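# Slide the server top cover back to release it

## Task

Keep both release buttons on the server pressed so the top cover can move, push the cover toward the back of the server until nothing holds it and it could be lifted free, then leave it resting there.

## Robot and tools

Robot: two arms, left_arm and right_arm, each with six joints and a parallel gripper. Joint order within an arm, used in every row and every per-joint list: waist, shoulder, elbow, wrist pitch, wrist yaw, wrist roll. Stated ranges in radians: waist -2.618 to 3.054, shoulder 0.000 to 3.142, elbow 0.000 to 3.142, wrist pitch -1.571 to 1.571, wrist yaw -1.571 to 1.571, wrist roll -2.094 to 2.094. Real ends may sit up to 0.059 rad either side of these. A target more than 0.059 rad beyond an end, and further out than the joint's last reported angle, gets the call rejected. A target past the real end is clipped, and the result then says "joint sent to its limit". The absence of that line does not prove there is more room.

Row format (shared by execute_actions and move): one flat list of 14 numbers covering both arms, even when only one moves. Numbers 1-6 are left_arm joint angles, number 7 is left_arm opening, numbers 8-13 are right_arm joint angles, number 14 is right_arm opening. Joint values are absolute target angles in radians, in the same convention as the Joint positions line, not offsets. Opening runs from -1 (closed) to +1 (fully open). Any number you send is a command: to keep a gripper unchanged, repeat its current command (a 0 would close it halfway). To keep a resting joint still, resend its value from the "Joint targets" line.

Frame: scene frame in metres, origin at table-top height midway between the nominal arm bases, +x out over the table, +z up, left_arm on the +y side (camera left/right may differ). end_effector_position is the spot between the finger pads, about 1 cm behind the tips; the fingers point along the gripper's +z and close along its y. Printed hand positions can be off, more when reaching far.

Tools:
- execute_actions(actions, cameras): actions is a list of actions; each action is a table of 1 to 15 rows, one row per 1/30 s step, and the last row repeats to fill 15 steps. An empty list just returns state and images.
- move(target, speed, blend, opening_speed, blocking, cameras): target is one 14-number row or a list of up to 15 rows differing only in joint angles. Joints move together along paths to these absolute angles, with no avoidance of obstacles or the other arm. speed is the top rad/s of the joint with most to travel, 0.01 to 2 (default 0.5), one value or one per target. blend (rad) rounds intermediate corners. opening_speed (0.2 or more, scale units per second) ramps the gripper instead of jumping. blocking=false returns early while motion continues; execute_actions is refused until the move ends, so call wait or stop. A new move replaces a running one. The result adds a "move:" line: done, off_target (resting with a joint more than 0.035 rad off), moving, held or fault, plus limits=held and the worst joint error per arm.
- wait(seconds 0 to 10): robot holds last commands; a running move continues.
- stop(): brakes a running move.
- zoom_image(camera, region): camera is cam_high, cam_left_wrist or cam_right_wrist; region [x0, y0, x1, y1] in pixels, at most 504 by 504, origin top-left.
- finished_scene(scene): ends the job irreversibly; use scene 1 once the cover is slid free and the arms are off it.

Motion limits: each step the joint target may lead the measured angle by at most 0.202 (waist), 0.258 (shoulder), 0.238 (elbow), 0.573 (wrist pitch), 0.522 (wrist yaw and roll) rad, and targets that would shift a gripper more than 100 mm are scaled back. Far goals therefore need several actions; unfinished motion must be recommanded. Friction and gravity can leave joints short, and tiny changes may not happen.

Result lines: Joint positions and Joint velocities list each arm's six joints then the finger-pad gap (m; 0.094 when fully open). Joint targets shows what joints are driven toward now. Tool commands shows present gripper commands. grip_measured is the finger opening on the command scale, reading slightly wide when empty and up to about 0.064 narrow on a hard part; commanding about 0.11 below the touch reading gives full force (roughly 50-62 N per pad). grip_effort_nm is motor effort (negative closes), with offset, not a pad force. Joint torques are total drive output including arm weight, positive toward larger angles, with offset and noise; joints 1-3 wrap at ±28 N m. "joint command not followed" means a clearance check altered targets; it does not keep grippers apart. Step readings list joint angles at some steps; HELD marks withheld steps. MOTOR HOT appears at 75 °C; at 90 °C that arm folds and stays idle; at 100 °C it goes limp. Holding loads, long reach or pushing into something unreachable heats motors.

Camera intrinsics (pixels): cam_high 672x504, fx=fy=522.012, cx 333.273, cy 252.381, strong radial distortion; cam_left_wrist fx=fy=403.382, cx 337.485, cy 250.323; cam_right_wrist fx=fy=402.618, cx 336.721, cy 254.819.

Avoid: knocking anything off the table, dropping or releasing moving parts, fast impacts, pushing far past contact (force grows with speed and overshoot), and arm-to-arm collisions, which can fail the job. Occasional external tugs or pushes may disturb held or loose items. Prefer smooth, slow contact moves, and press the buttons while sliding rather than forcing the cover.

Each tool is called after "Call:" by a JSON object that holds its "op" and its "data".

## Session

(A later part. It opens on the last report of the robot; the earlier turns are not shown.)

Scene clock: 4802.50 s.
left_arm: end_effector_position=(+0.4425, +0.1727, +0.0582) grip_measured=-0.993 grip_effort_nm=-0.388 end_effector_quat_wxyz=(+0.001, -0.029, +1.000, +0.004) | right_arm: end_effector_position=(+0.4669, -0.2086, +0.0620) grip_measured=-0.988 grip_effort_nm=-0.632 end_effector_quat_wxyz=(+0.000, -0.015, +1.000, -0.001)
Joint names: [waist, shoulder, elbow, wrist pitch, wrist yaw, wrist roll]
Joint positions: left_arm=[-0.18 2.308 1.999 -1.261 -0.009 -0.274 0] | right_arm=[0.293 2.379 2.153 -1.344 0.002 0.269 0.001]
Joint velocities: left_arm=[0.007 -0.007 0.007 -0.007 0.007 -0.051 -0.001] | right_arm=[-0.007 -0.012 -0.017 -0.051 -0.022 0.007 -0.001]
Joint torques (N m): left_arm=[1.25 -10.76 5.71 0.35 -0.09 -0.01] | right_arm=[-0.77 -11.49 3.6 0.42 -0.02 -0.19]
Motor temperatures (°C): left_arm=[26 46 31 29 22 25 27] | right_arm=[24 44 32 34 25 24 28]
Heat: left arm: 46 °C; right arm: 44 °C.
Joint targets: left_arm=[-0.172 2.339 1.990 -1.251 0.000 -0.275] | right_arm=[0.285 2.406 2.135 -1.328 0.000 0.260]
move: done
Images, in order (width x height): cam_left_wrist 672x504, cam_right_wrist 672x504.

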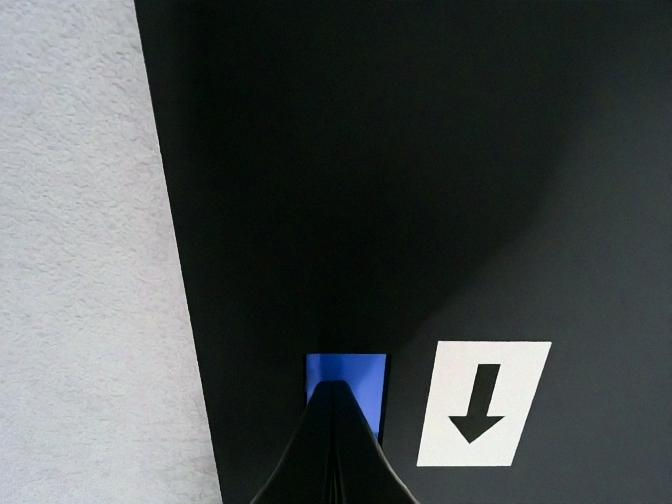

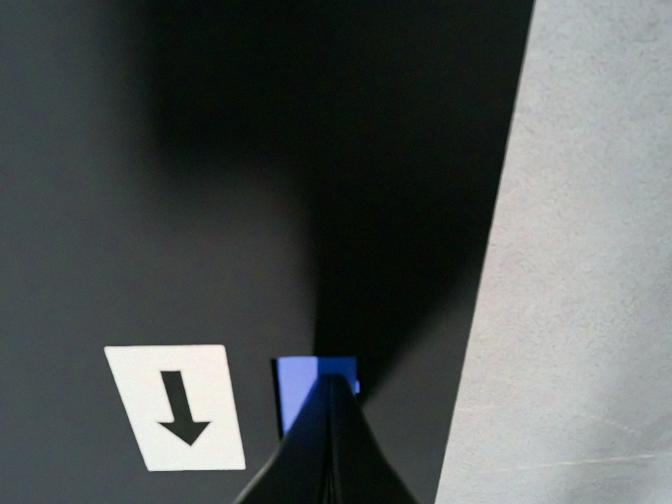

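Call:
{"op": "move", "data": {"target": [-0.195, 2.339, 2.000, -1.2508, 0.0, -0.275, -1.0, 0.3085, 2.406, 2.145, -1.3283, 0.0, 0.26, -1.0], "speed": 0.08, "cameras": ["cam_left_wrist", "cam_right_wrist"]}}

Scene clock: 4812.37 s.
left_arm: end_effector_position=(+0.4420, +0.1693, +0.0582) grip_measured=-0.993 grip_effort_nm=-0.393 end_effector_quat_wxyz=(+0.002, -0.025, +1.000, +0.004) | right_arm: end_effector_position=(+0.4662, -0.2064, +0.0620) grip_measured=-0.988 grip_effort_nm=-0.637 end_effector_quat_wxyz=(+0.000, -0.017, +1.000, -0.001)
Joint names: [waist, shoulder, elbow, wrist pitch, wrist yaw, wrist roll]
Joint positions: left_arm=[-0.187 2.308 1.999 -1.26 -0.009 -0.274 0] | right_arm=[0.298 2.379 2.153 -1.344 0.002 0.269 0.001]
Joint velocities: left_arm=[-0.012 -0.002 0.012 -0.022 0.022 -0.007 0] | right_arm=[-0.012 0.007 -0.002 -0.007 0.007 -0.081 0]
Joint torques (N m): left_arm=[-0.31 -10.77 6.61 0.34 -0.09 -0.01] | right_arm=[0.81 -11.48 4.46 0.43 -0.04 -0.25]
Motor temperatures (°C): left_arm=[26 47 31 29 22 25 27] | right_arm=[24 44 32 34 25 24 28]
Heat: left arm: 47 °C; right arm: 44 °C.
Joint targets: left_arm=[-0.195 2.339 2.000 -1.251 0.000 -0.275] | right_arm=[0.309 2.406 2.145 -1.328 0.000 0.260]
move: done
Images, in order (width x height): cam_left_wrist 672x504, cam_right_wrist 672x504.

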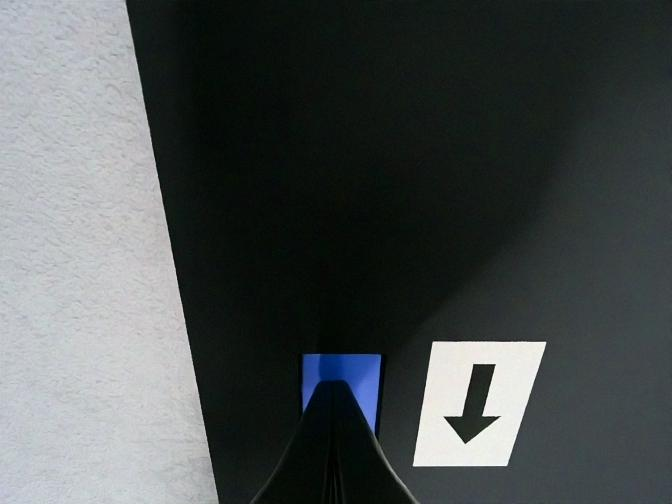

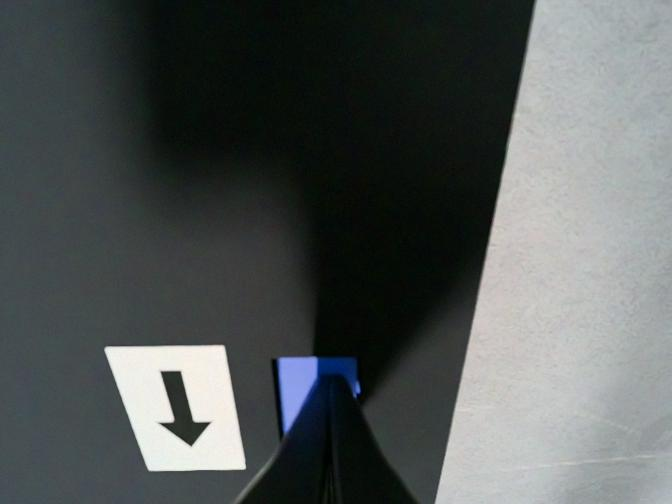

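Call:
{"op": "move", "data": {"target": [-0.193, 2.448, 1.909, -1.262, 0.0, -0.275, -1.0, 0.3085, 2.521, 2.063, -1.346, 0.0, 0.26, -1.0], "speed": 0.07, "cameras": ["cam_high", "cam_left_wrist", "cam_right_wrist"]}}

Call:
{"op": "zoom_image", "data": {"camera": "cam_left_wrist", "region": [250, 330, 430, 490]}}

Call:
{"op": "zoom_image", "data": {"camera": "cam_right_wrist", "region": [240, 330, 420, 490]}}

Scene clock: 4829.13 s.
left_arm: end_effector_position=(+0.4388, +0.1700, +0.0488) grip_measured=-0.993 grip_effort_nm=-0.388 end_effector_quat_wxyz=(-0.007, -0.025, +1.000, +0.006) | right_arm: end_effector_position=(+0.4625, -0.2072, +0.0522) grip_measured=-0.988 grip_effort_nm=-0.637 end_effector_quat_wxyz=(-0.011, -0.018, +1.000, -0.005)
Joint names: [waist, shoulder, elbow, wrist pitch, wrist yaw, wrist roll]
Joint positions: left_arm=[-0.187 2.318 1.979 -1.248 -0.009 -0.274 0] | right_arm=[0.299 2.39 2.134 -1.338 0.003 0.269 0.001]
Joint velocities: left_arm=[0.017 0.017 0.002 -0.037 0.037 -0.022 0.001] | right_arm=[-0.007 -0.007 0.012 0.007 0.007 0.051 0]
Joint torques (N m): left_arm=[-0.12 -1.42 -0.08 0.11 -0.08 0] | right_arm=[0.7 -1.42 -0.73 0.15 -0.06 -0.19]
Motor temperatures (°C): left_arm=[26 48 31 29 22 25 27] | right_arm=[24 43 31 34 25 24 28]
Heat: left arm: 48 °C; right arm: 43 °C.
Joint targets: left_arm=[-0.193 2.448 1.909 -1.262 0.000 -0.275] | right_arm=[0.309 2.521 2.063 -1.346 0.000 0.260]
move: off_target (left_arm, right_arm); left_arm: the shoulder is farthest, 0.130 rad from its target; right_arm: the shoulder is farthest, 0.131 rad from its target

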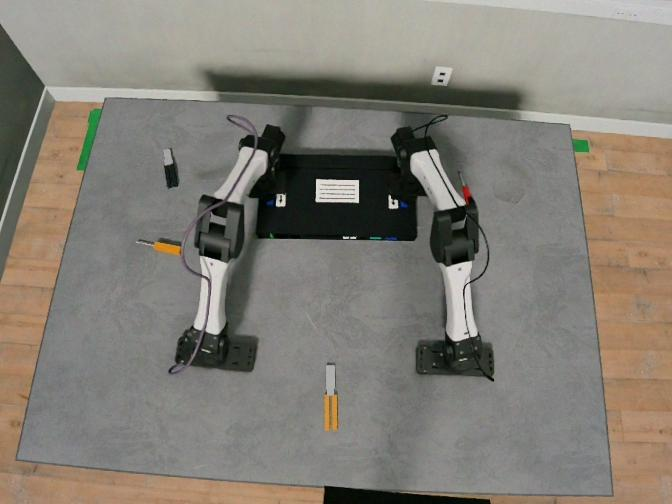

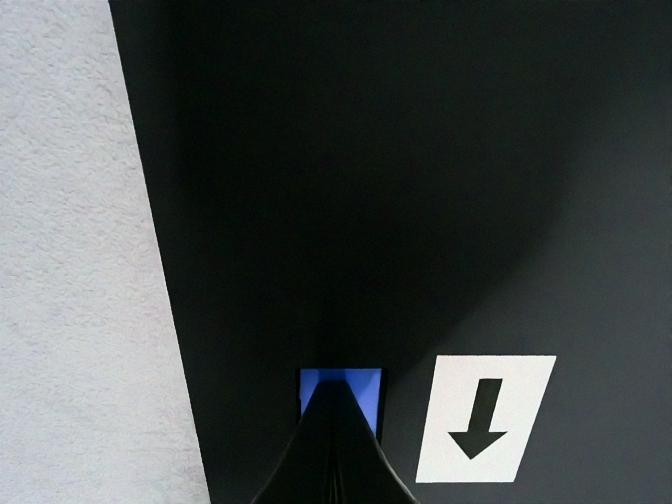

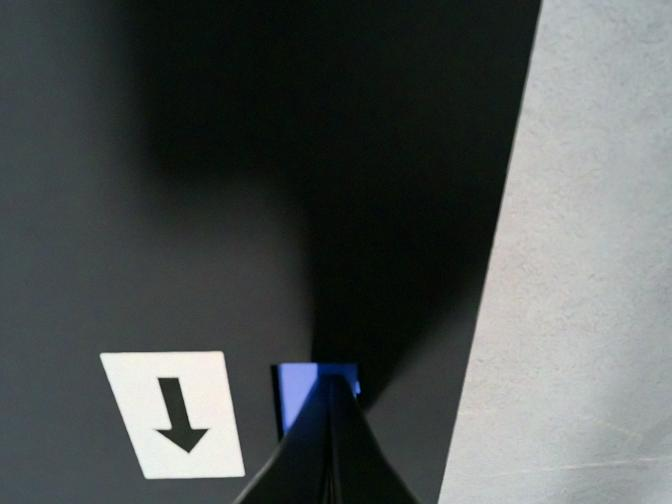

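Scaled by 2.800 from the camera's 672x504 image, which has a finer 960x720 frame.

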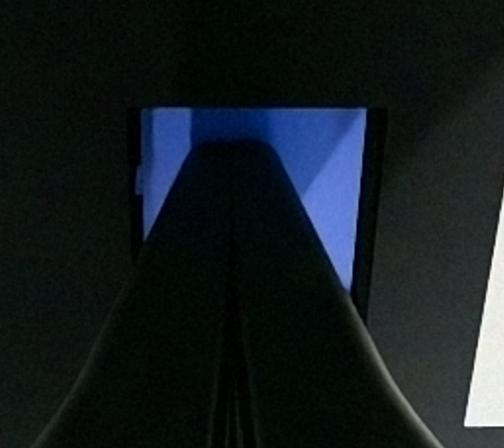

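Scaled by 2.800 from the camera's 672x504 image, which has a finer 960x720 frame.

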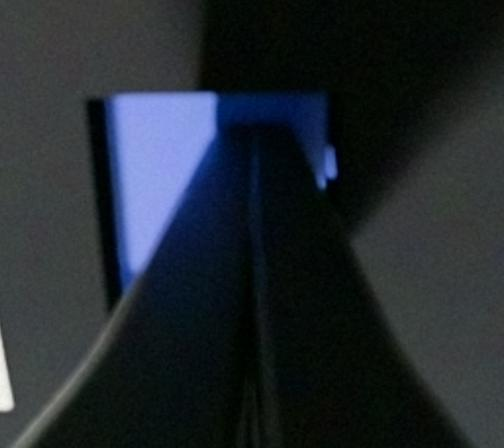

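Call:
{"op": "move", "data": {"target": [-0.193, 2.448, 1.909, -1.262, 0.0, -0.275, -0.86, 0.3085, 2.521, 2.063, -1.346, 0.0, 0.26, -0.86], "opening_speed": 0.3, "cameras": ["cam_left_wrist", "cam_right_wrist"]}}

Call:
{"op": "zoom_image", "data": {"camera": "cam_left_wrist", "region": [250, 345, 430, 504]}}

Call:
{"op": "zoom_image", "data": {"camera": "cam_right_wrist", "region": [240, 345, 420, 504]}}

Scene clock: 4847.87 s.
left_arm: end_effector_position=(+0.4389, +0.1692, +0.0483) grip_measured=-0.862 grip_effort_nm=0.085 end_effector_quat_wxyz=(-0.007, -0.025, +1.000, +0.004) | right_arm: end_effector_position=(+0.4622, -0.2071, +0.0522) grip_measured=-0.863 grip_effort_nm=0.188 end_effector_quat_wxyz=(-0.011, -0.020, +1.000, -0.007)
Joint names: [waist, shoulder, elbow, wrist pitch, wrist yaw, wrist roll]
Joint positions: left_arm=[-0.187 2.32 1.979 -1.247 -0.004 -0.274 0.006] | right_arm=[0.301 2.39 2.134 -1.339 0.008 0.268 0.006]
Joint velocities: left_arm=[-0.012 0.012 0.012 -0.051 -0.022 0.007 0.001] | right_arm=[-0.022 -0.007 -0.012 0.007 -0.022 -0.022 0]
Joint torques (N m): left_arm=[-0.12 -1.59 -0.08 0.11 -0.14 -0.01] | right_arm=[0.44 -1.46 -0.72 0.17 -0.11 -0.22]
Motor temperatures (°C): left_arm=[26 42 30 28 22 25 27] | right_arm=[24 38 29 33 25 24 28]
Heat: left arm: 42 °C; right arm: 38 °C.
Joint targets: left_arm=[-0.193 2.448 1.909 -1.262 0.000 -0.275] | right_arm=[0.309 2.521 2.063 -1.346 0.000 0.260]
move: off_target (left_arm, right_arm); left_arm: the shoulder is farthest, 0.128 rad from its target; right_arm: the shoulder is farthest, 0.131 rad from its target
Images, in order (width x height): cam_left_wrist 672x504, cam_right_wrist 672x504.

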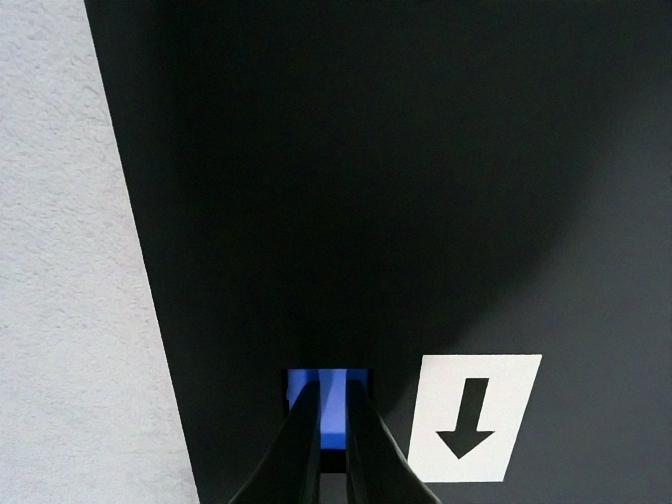

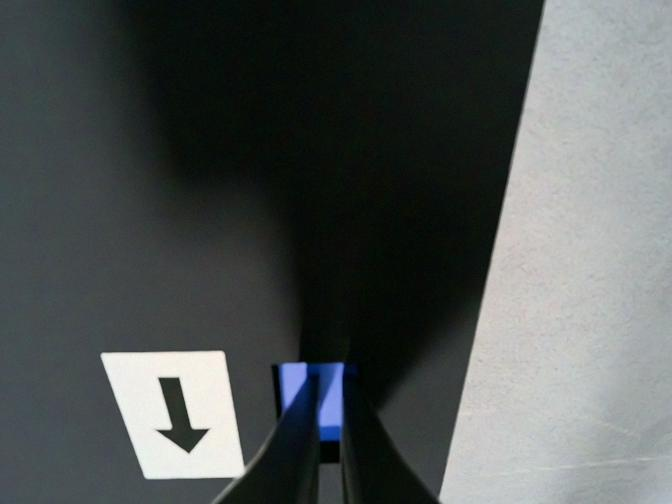

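Scaled by 2.800 from the camera's 672x504 image, which has a finer 960x720 frame.

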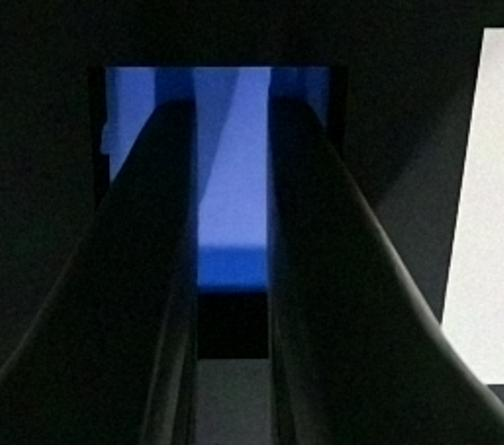

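Scaled by 2.800 from the camera's 672x504 image, which has a finer 960x720 frame.

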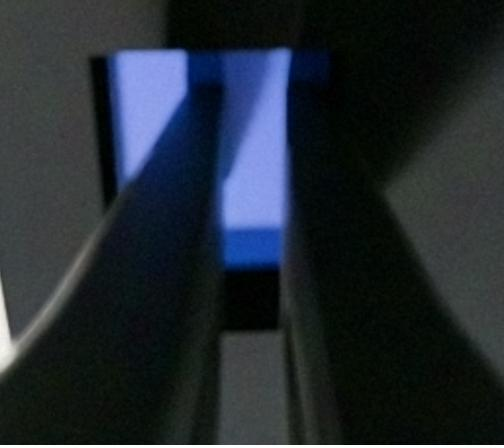

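Call:
{"op": "move", "data": {"target": [-0.190, 2.335, 1.985, -1.255, 0.0, -0.275, -0.92, 0.303, 2.405, 2.142, -1.340, 0.0, 0.26, -0.92], "speed": 0.12, "opening_speed": 0.3, "cameras": []}}

Call:
{"op": "move", "data": {"target": [-0.190, 2.2944, 2.1814, -1.457, 0.0, 0.0, -0.92, 0.303, 2.2692, 2.1558, -1.4566, 0.0, 0.0, -0.92], "speed": 0.25, "cameras": ["cam_left_wrist"]}}

Scene clock: 4957.20 s.
left_arm: end_effector_position=(+0.4418, +0.1685, +0.0539) grip_measured=-0.918 grip_effort_nm=-0.120 end_effector_quat_wxyz=(-0.002, -0.025, +1.000, +0.003) | right_arm: end_effector_position=(+0.4655, -0.2055, +0.0590) grip_measured=-0.919 grip_effort_nm=-0.046 end_effector_quat_wxyz=(-0.002, -0.020, +1.000, -0.003)
Joint names: [waist, shoulder, elbow, wrist pitch, wrist yaw, wrist roll]
Joint positions: left_arm=[-0.187 2.318 1.998 -1.256 -0.004 -0.274 0.004] | right_arm=[0.301 2.384 2.15 -1.342 0.005 0.268 0.004]
Joint velocities: left_arm=[-0.002 -0.002 0.002 -0.007 0.022 0.037 0] | right_arm=[0.012 -0.012 0.002 0.051 0.095 -0.037 -0.001]
Joint torques (N m): left_arm=[0.23 -12.08 5.26 0.27 -0.14 0] | right_arm=[0.13 -11.96 4.29 0.27 -0.05 -0.22]
Motor temperatures (°C): left_arm=[26 34 27 27 22 25 27] | right_arm=[24 31 27 31 25 24 27]
Heat: left arm: 34 °C; right arm: 31 °C.
Joint targets: left_arm=[-0.190 2.335 1.985 -1.255 0.000 -0.275] | right_arm=[0.303 2.405 2.142 -1.340 0.000 0.260]
move: done
No camera images: "cameras" was empty.

Scene clock: 4958.97 s.
left_arm: end_effector_position=(+0.4357, +0.1699, +0.0956) grip_measured=-0.918 grip_effort_nm=-0.105 end_effector_quat_wxyz=(-0.015, +0.108, +0.994, +0.004) | right_arm: end_effector_position=(+0.4449, -0.2117, +0.0918) grip_measured=-0.919 grip_effort_nm=-0.037 end_effector_quat_wxyz=(-0.016, -0.148, +0.989, -0.004)
Joint names: [waist, shoulder, elbow, wrist pitch, wrist yaw, wrist roll]
Joint positions: left_arm=[-0.187 2.318 2.163 -1.446 -0.004 -0.007 0.004] | right_arm=[0.301 2.309 2.15 -1.444 0.003 0.01 0.004]
Joint velocities: left_arm=[0.012 0.002 -0.017 -0.066 -0.022 -0.022 0] | right_arm=[-0.002 -0.007 -0.002 0.007 -0.037 -0.051 -0.001]
Joint torques (N m): left_arm=[0.18 -15.87 8.09 0.1 -0.13 0.08] | right_arm=[0.17 -17.32 5.55 0.04 -0.08 -0.23]
Motor temperatures (°C): left_arm=[26 35 27 26 22 25 27] | right_arm=[24 33 27 31 25 24 27]
Heat: left arm: 35 °C; right arm: 33 °C.
Joint targets: left_arm=[-0.190 2.295 2.182 -1.457 0.000 0.000] | right_arm=[0.303 2.269 2.156 -1.457 0.000 0.000]
move: off_target (right_arm); right_arm: the shoulder is farthest, 0.040 rad from its target
Images, in order (width x height): cam_left_wrist 672x504.

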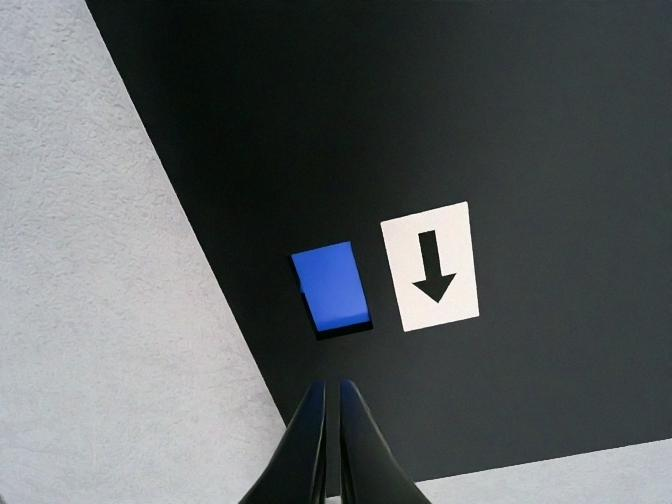

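Call:
{"op": "execute_actions", "data": {"actions": []}}

Scene clock: 5171.03 s.
left_arm: end_effector_position=(+0.4354, +0.1700, +0.0956) grip_measured=-0.918 grip_effort_nm=-0.105 end_effector_quat_wxyz=(-0.015, +0.108, +0.994, +0.004) | right_arm: end_effector_position=(+0.4447, -0.2118, +0.0918) grip_measured=-0.919 grip_effort_nm=-0.042 end_effector_quat_wxyz=(-0.016, -0.149, +0.989, -0.004)
Joint names: [waist, shoulder, elbow, wrist pitch, wrist yaw, wrist roll]
Joint positions: left_arm=[-0.187 2.318 2.163 -1.448 -0.004 -0.007 0.004] | right_arm=[0.301 2.309 2.15 -1.444 0.003 0.009 0.004]
Joint velocities: left_arm=[-0.012 -0.012 0.007 -0.051 -0.037 -0.051 0] | right_arm=[0.022 -0.007 0.002 -0.066 0.051 -0.037 0]
Joint torques (N m): left_arm=[0.21 -15.84 8.13 0.1 -0.12 0.08] | right_arm=[0.12 -17.33 5.46 0.04 -0.05 -0.21]
Motor temperatures (°C): left_arm=[26 69 35 25 22 25 26] | right_arm=[24 74 32 29 25 24 26]
Heat: left arm: 69 °C; right arm: 74 °C.
Joint targets: left_arm=[-0.190 2.295 2.182 -1.457 0.000 0.000] | right_arm=[0.303 2.269 2.156 -1.457 0.000 0.000]
Tool commands: left_gripper/opening=-0.92 right_gripper/opening=-0.92

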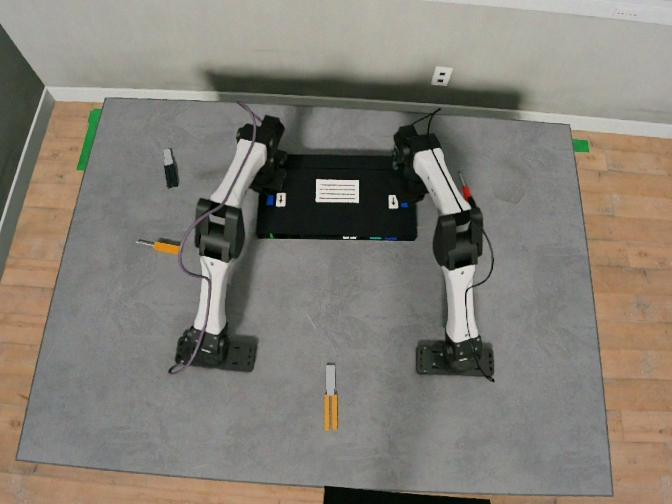

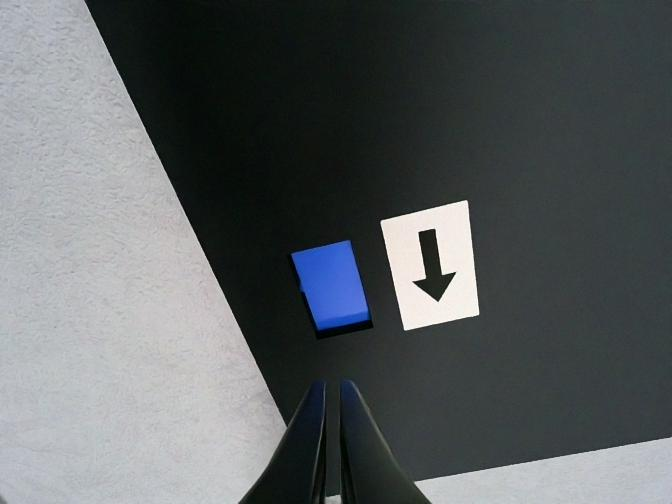

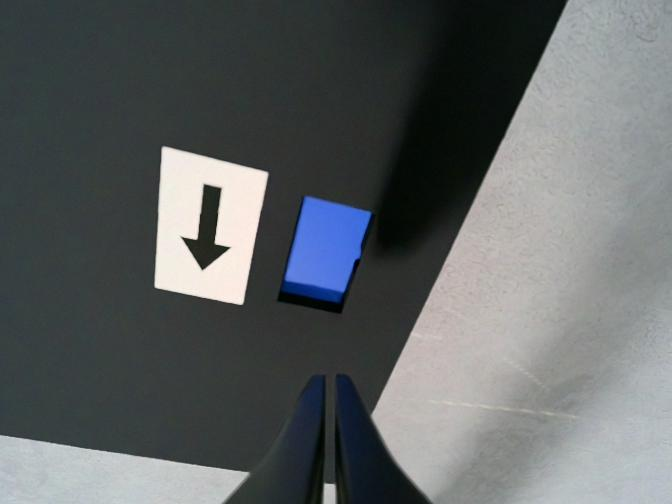

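Call:
{"op": "move", "data": {"target": [-0.19, 1.2, 1.2, -1.4, 0, 0, -0.92, 0.303, 1.2, 1.2, -1.4, 0, 0, -0.92], "speed": 0.8}}

Scene clock: 5197.97 s.
left_arm: end_effector_position=(+0.2093, +0.2214, +0.1904) grip_measured=-0.918 grip_effort_nm=-0.105 end_effector_quat_wxyz=(+0.081, +0.108, +0.991, -0.007) | right_arm: end_effector_position=(+0.2253, -0.2814, +0.1883) grip_measured=-0.919 grip_effort_nm=-0.042 end_effector_quat_wxyz=(+0.082, -0.148, +0.986, +0.012)
Joint names: [waist, shoulder, elbow, wrist pitch, wrist yaw, wrist roll]
Joint positions: left_arm=[-0.187 1.209 1.21 -1.41 -0.004 -0.007 0.004] | right_arm=[0.301 1.206 1.216 -1.415 0.003 0.009 0.004]
Joint velocities: left_arm=[-0.002 -0.002 -0.002 0.066 0.007 0.037 -0.001] | right_arm=[0.002 0.012 -0.007 0.022 -0.066 0.066 0]
Joint torques (N m): left_arm=[0.23 -4.08 5.68 0.68 -0.11 0.09] | right_arm=[0.1 -3.88 3.81 0.79 -0.08 -0.21]
Motor temperatures (°C): left_arm=[26 70 35 25 22 25 26] | right_arm=[24 75 32 29 25 24 26]
Heat: left arm: 70 °C; right arm: 75 °C. Fold the right arm in close to its base, or ease its load, before you think long.
Joint targets: left_arm=[-0.190 1.200 1.200 -1.400 0.000 0.000] | right_arm=[0.303 1.200 1.200 -1.400 0.000 0.000]
MOTOR HOT: the shoulder of the right arm reports 75 °C; the controller's stop level is 90 °C. To cool a motor, set the load down, stop pushing, or move to a pose that needs little force.
move: done

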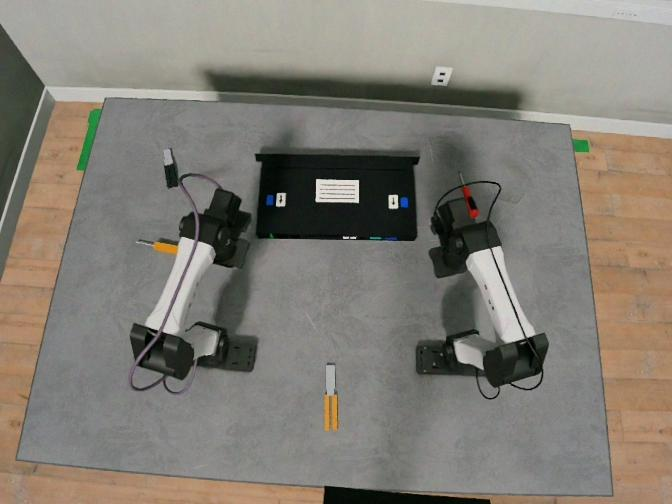

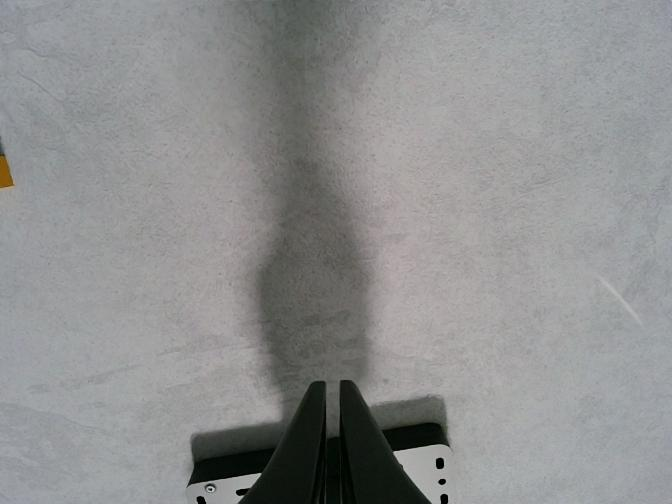

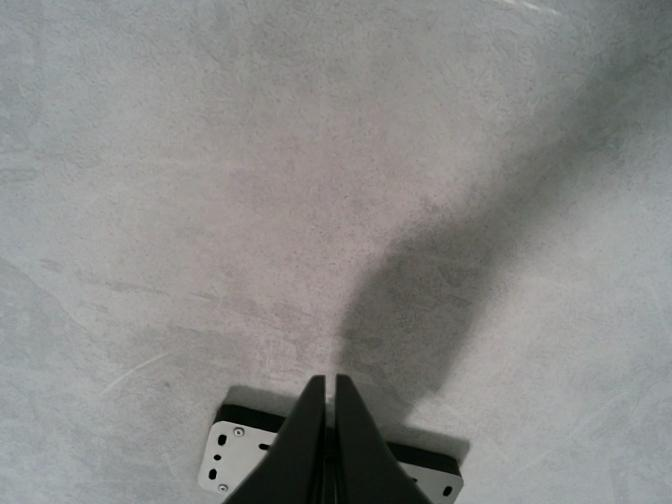

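Call:
{"op": "zoom_image", "data": {"camera": "cam_high", "region": [245, 140, 345, 250]}}

Call:
{"op": "zoom_image", "data": {"camera": "cam_high", "region": [330, 140, 430, 250]}}

Scaled by 4.582 from the camera's 672x504 image, which has a finer 960x720 frame.

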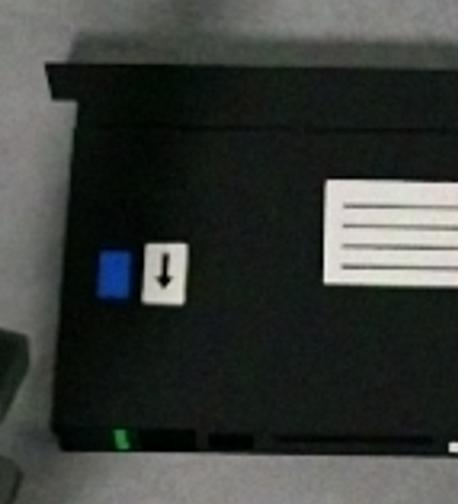

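Scaled by 4.582 from the camera's 672x504 image, which has a finer 960x720 frame.

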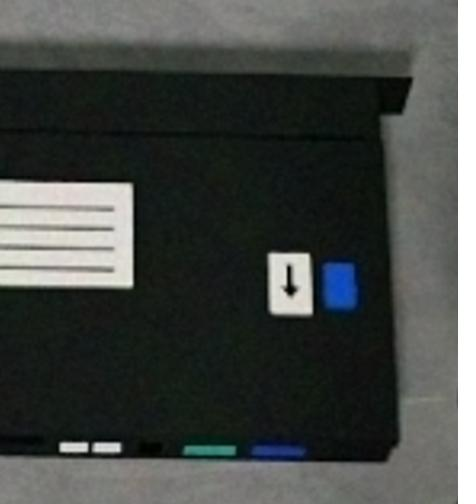

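Call:
{"op": "move", "data": {"target": [-0.8, 1.2, 1.2, -1.4, 0, 0, -0.92, 0.301, 1.2, 0.4, 0.8, 1.27, 0, -0.92], "speed": 1.0}}

Scene clock: 5311.10 s.
left_arm: end_effector_position=(+0.1467, +0.1120, +0.1905) grip_measured=-0.918 grip_effort_nm=-0.105 end_effector_quat_wxyz=(+0.076, +0.398, +0.914, -0.031) | right_arm: end_effector_position=(+0.3282, -0.4201, +0.2363) grip_measured=-0.919 grip_effort_nm=-0.037 end_effector_quat_wxyz=(+0.628, +0.327, +0.627, -0.324)
Joint names: [waist, shoulder, elbow, wrist pitch, wrist yaw, wrist roll]
Joint positions: left_arm=[-0.793 1.209 1.21 -1.408 -0.004 -0.006 0.004] | right_arm=[0.301 1.206 0.416 0.787 1.263 0.007 0.004]
Joint velocities: left_arm=[0.007 -0.007 -0.007 0.051 -0.022 -0.022 0] | right_arm=[0.007 -0.007 -0.022 -0.022 -0.066 0.022 -0.001]
Joint torques (N m): left_arm=[-0.27 -4.1 5.7 0.68 -0.12 0.07] | right_arm=[-0.13 -4.14 4.12 1.79 0.07 -0.19]
Motor temperatures (°C): left_arm=[26 44 34 26 22 25 26] | right_arm=[24 43 31 29 25 24 26]
Heat: left arm: 44 °C; right arm: 43 °C.
Joint targets: left_arm=[-0.800 1.200 1.200 -1.400 0.000 0.000] | right_arm=[0.301 1.200 0.400 0.800 1.270 0.000]
MOTOR HOT: cleared for the motors of the right arm.
move: done

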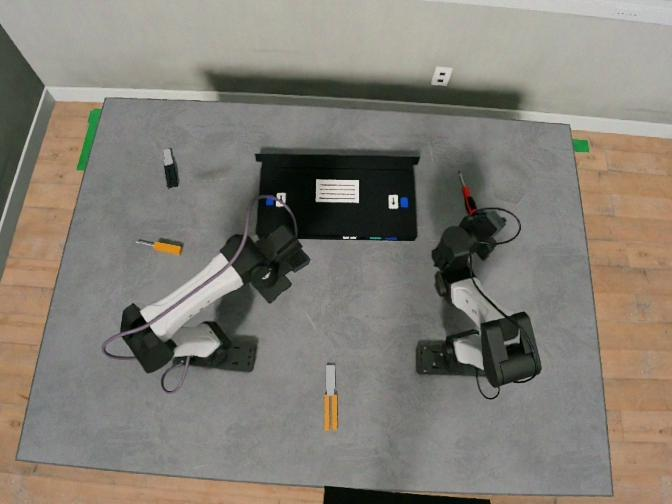

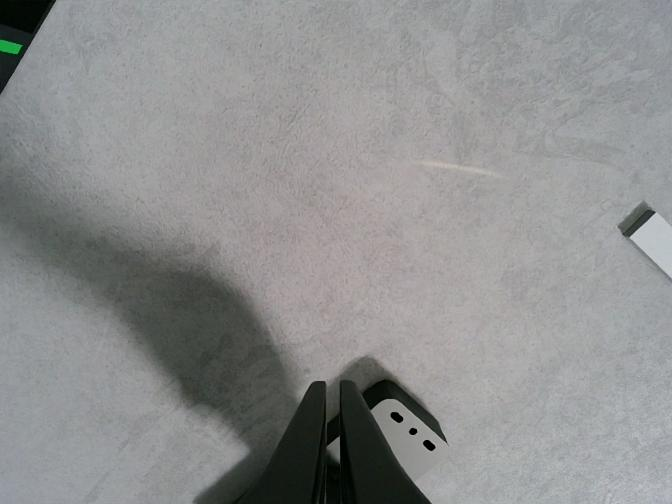

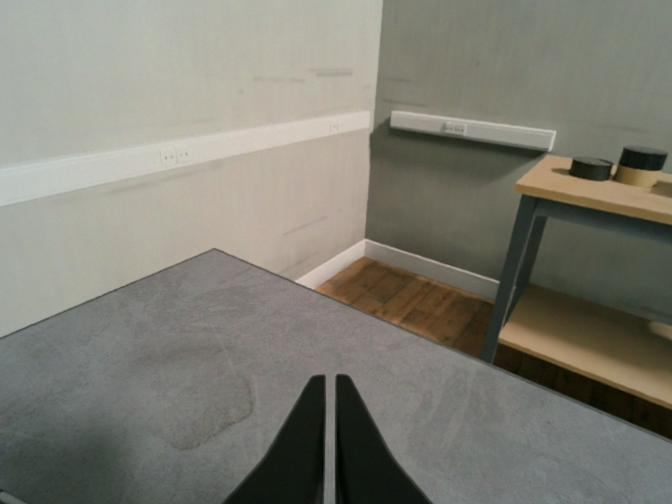

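Call:
{"op": "move", "data": {"target": [-0.8, 1.2, 1.2, -1.4, 0, 0, -0.92, 0.301, 1.2, 0.4, 0.8, -1.27, 0, -0.92], "speed": 1.2}}

Scene clock: 5319.03 s.
left_arm: end_effector_position=(+0.1467, +0.1120, +0.1905) grip_measured=-0.918 grip_effort_nm=-0.110 end_effector_quat_wxyz=(+0.076, +0.398, +0.914, -0.031) | right_arm: end_effector_position=(+0.2291, -0.1078, +0.2366) grip_measured=-0.919 grip_effort_nm=-0.037 end_effector_quat_wxyz=(+0.498, -0.498, +0.502, +0.502)
Joint names: [waist, shoulder, elbow, wrist pitch, wrist yaw, wrist roll]
Joint positions: left_arm=[-0.793 1.209 1.21 -1.408 -0.004 -0.006 0.004] | right_arm=[0.301 1.206 0.416 0.79 -1.263 0.006 0.004]
Joint velocities: left_arm=[-0.002 0.017 -0.002 -0.007 0.007 -0.007 0] | right_arm=[0.017 -0.002 0.002 0.037 -0.037 -0.022 -0.001]
Joint torques (N m): left_arm=[-0.27 -4.11 5.65 0.68 -0.12 0.07] | right_arm=[-0.13 -4.18 4.05 1.81 -0.11 -0.19]
Motor temperatures (°C): left_arm=[26 44 34 26 22 25 26] | right_arm=[24 42 31 30 25 24 26]
Heat: left arm: 44 °C; right arm: 42 °C.
Joint targets: left_arm=[-0.800 1.200 1.200 -1.400 0.000 0.000] | right_arm=[0.301 1.200 0.400 0.800 -1.270 0.000]
move: done

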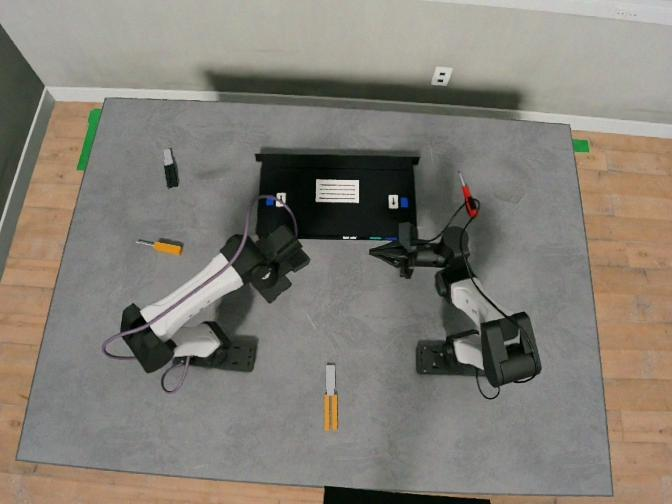

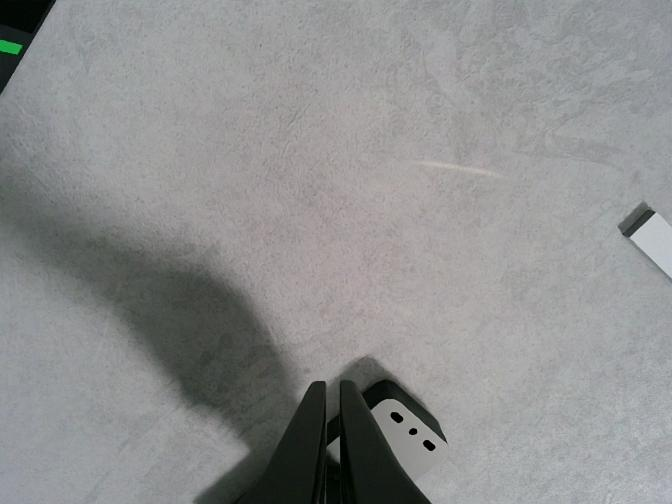

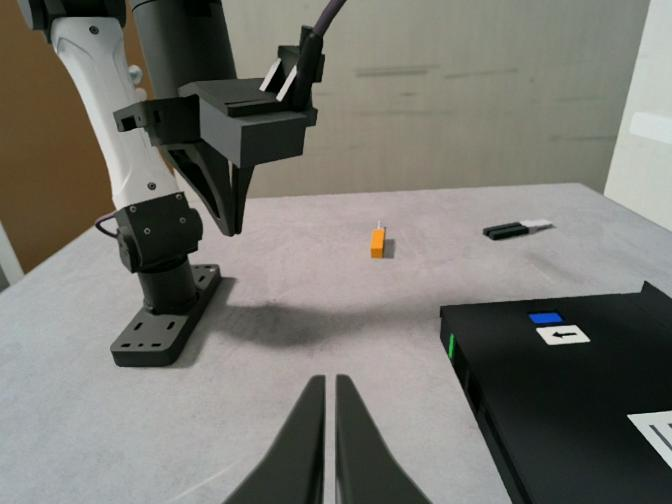

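Call:
{"op": "zoom_image", "data": {"camera": "cam_right_wrist", "region": [130, 90, 330, 240]}}

Call:
{"op": "zoom_image", "data": {"camera": "cam_right_wrist", "region": [422, 270, 672, 460]}}

Scaled by 2.520 from the camera's 672x504 image, which has a finer 960x720 frame.

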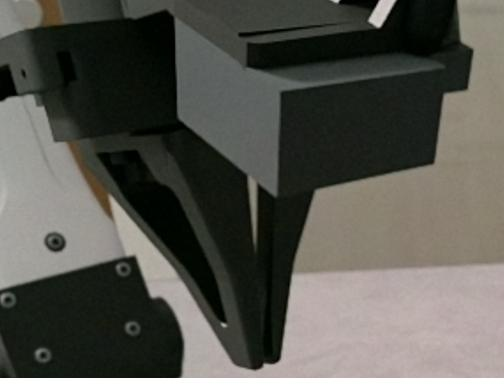

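Scaled by 2.016 from the camera's 672x504 image, which has a finer 960x720 frame.

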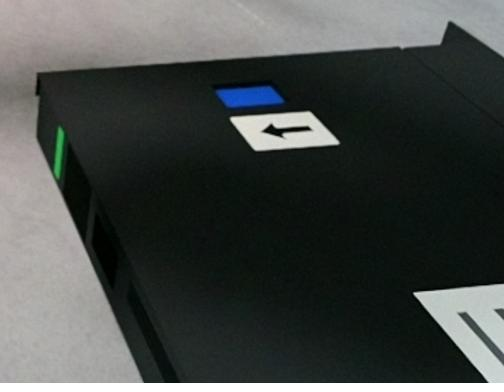

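Call:
{"op": "move", "data": {"target": [-0.8, 1.2, 1.2, -1.4, 0, 0.77, -0.92, 0.301, 1.2, 0.4, 0.8, -1.27, 0, -0.92], "speed": 1.0, "cameras": ["cam_right_wrist"]}}

Call:
{"op": "zoom_image", "data": {"camera": "cam_right_wrist", "region": [170, 130, 290, 250]}}

Call:
{"op": "move", "data": {"target": [-0.8, 1.2, 1.2, -1.4, 0, -0.8, -0.92, 0.301, 1.2, 0.4, 0.8, -1.27, 0, -0.92], "speed": 1.0, "cameras": ["cam_right_wrist"]}}

Call:
{"op": "zoom_image", "data": {"camera": "cam_right_wrist", "region": [170, 130, 290, 250]}}

Scene clock: 5363.10 s.
left_arm: end_effector_position=(+0.1468, +0.1120, +0.1905) grip_measured=-0.918 grip_effort_nm=-0.110 end_effector_quat_wxyz=(+0.082, +0.712, +0.697, +0.000) | right_arm: end_effector_position=(+0.2289, -0.1078, +0.2366) grip_measured=-0.919 grip_effort_nm=-0.037 end_effector_quat_wxyz=(+0.498, -0.498, +0.502, +0.502)
Joint names: [waist, shoulder, elbow, wrist pitch, wrist yaw, wrist roll]
Joint positions: left_arm=[-0.793 1.209 1.21 -1.408 -0.004 0.763 0.004] | right_arm=[0.301 1.206 0.416 0.79 -1.264 0.006 0.004]
Joint velocities: left_arm=[-0.007 -0.012 0.012 0.037 0.022 -0.037 0] | right_arm=[0.007 0.002 0.007 -0.037 0.022 -0.051 0]
Joint torques (N m): left_arm=[-0.31 -4.07 5.7 0.65 -0.07 0.08] | right_arm=[-0.17 -4.14 4.08 1.84 -0.12 -0.21]
Motor temperatures (°C): left_arm=[26 42 33 27 22 25 26] | right_arm=[24 40 31 32 25 24 26]
Heat: left arm: 42 °C; right arm: 40 °C.
Joint targets: left_arm=[-0.800 1.200 1.200 -1.400 0.000 0.770] | right_arm=[0.301 1.200 0.400 0.800 -1.270 0.000]
move: done
Images, in order (width x height): cam_right_wrist 672x504.

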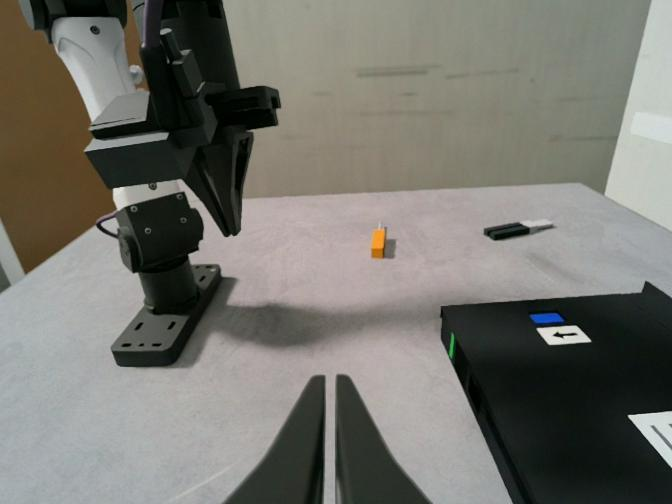

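Scaled by 4.200 from the camera's 672x504 image, which has a finer 960x720 frame.

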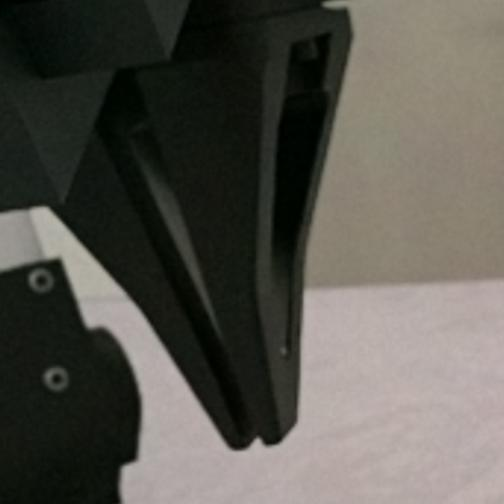

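Scene clock: 5365.63 s.
left_arm: end_effector_position=(+0.1468, +0.1120, +0.1905) grip_measured=-0.918 grip_effort_nm=-0.105 end_effector_quat_wxyz=(+0.058, +0.018, +0.996, -0.058) | right_arm: end_effector_position=(+0.2289, -0.1078, +0.2366) grip_measured=-0.919 grip_effort_nm=-0.037 end_effector_quat_wxyz=(+0.498, -0.499, +0.502, +0.502)
Joint names: [waist, shoulder, elbow, wrist pitch, wrist yaw, wrist roll]
Joint positions: left_arm=[-0.793 1.209 1.21 -1.408 -0.004 -0.793 0.004] | right_arm=[0.301 1.206 0.416 0.79 -1.264 0.006 0.004]
Joint velocities: left_arm=[0.007 -0.002 0.012 -0.007 -0.095 -0.022 -0.001] | right_arm=[-0.012 0.007 0.002 0.007 -0.022 0.007 0.001]
Joint torques (N m): left_arm=[-0.23 -4.05 5.65 0.65 -0.16 -0.05] | right_arm=[-0.09 -4.08 4.22 1.79 -0.11 -0.2]
Motor temperatures (°C): left_arm=[26 42 33 27 22 25 26] | right_arm=[24 40 31 32 25 24 26]
Heat: left arm: 42 °C; right arm: 40 °C.
Joint targets: left_arm=[-0.800 1.200 1.200 -1.400 0.000 -0.800] | right_arm=[0.301 1.200 0.400 0.800 -1.270 0.000]
move: done
Images, in order (width x height): cam_right_wrist 672x504.

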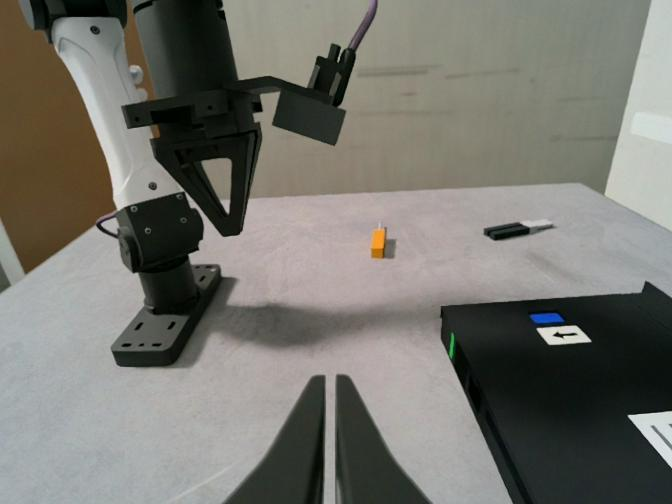

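Scaled by 4.200 from the camera's 672x504 image, which has a finer 960x720 frame.

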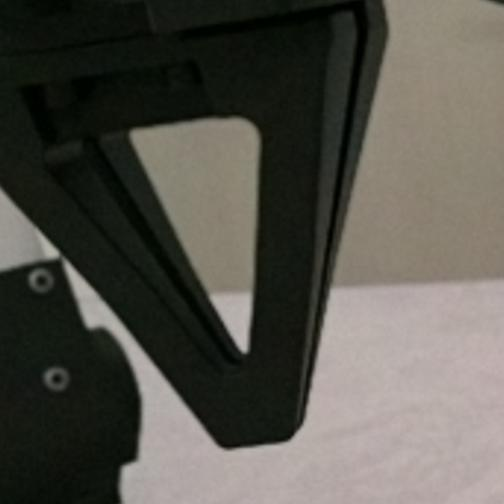

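Call:
{"op": "move", "data": {"target": [[-0.149, 1.2, 1.2, -1.4, -0.016, -0.229, -0.234, 0.2616, 1.2, 1.2, -1.4, 0.0145, 0.212, -0.234], [-0.149, 2.197, 1.894, -1.197, -0.016, -0.229, -0.234, 0.2616, 2.2585, 2.032, -1.273, 0.0145, 0.212, -0.234]], "speed": 1.0, "blend": 0.1}}

Scene clock: 5489.57 s.
left_arm: end_effector_position=(+0.4331, +0.1847, +0.0815) grip_measured=-0.236 grip_effort_nm=0.066 end_effector_quat_wxyz=(+0.031, -0.021, +0.999, -0.003) | right_arm: end_effector_position=(+0.4569, -0.2240, +0.0829) grip_measured=-0.235 grip_effort_nm=0.085 end_effector_quat_wxyz=(+0.025, -0.036, +0.999, +0.002)
Joint names: [waist, shoulder, elbow, wrist pitch, wrist yaw, wrist roll]
Joint positions: left_arm=[-0.157 2.178 1.875 -1.205 -0.008 -0.236 0.036] | right_arm=[0.269 2.245 2.007 -1.283 0.008 0.203 0.036]
Joint velocities: left_arm=[-0.017 -0.007 0.007 -0.022 0.051 0.022 0] | right_arm=[0.002 0.002 0.012 -0.095 -0.007 -0.051 0]
Joint torques (N m): left_arm=[1.2 -11 8.44 0.47 -0.27 0.07] | right_arm=[-0.72 -12.07 7.31 0.47 0.05 0]
Motor temperatures (°C): left_arm=[26 40 34 27 22 25 26] | right_arm=[24 37 32 35 25 24 26]
Heat: left arm: 40 °C; right arm: 37 °C.
Joint targets: left_arm=[-0.149 2.197 1.894 -1.197 -0.016 -0.229] | right_arm=[0.262 2.258 2.032 -1.273 0.015 0.212]
move: done

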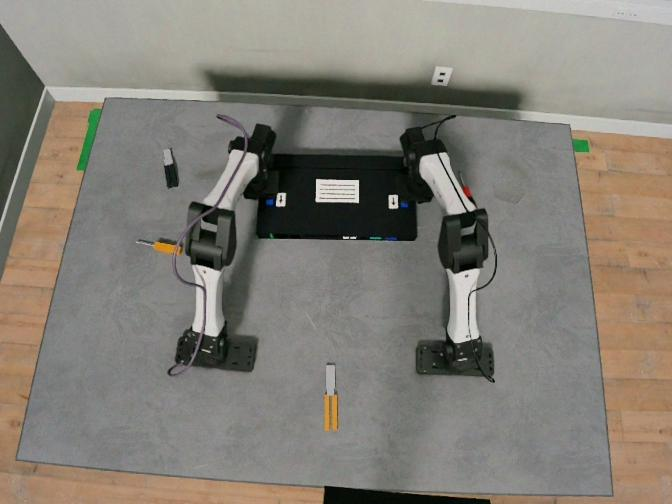

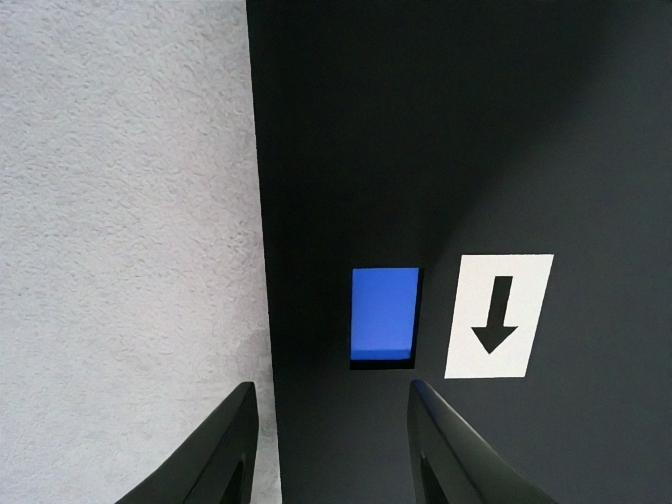

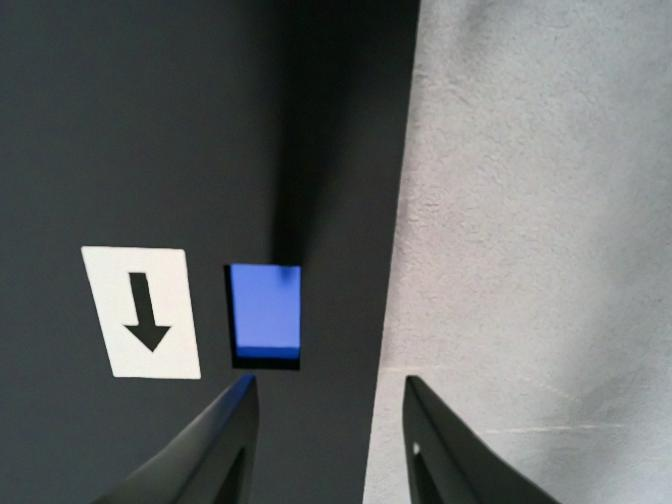

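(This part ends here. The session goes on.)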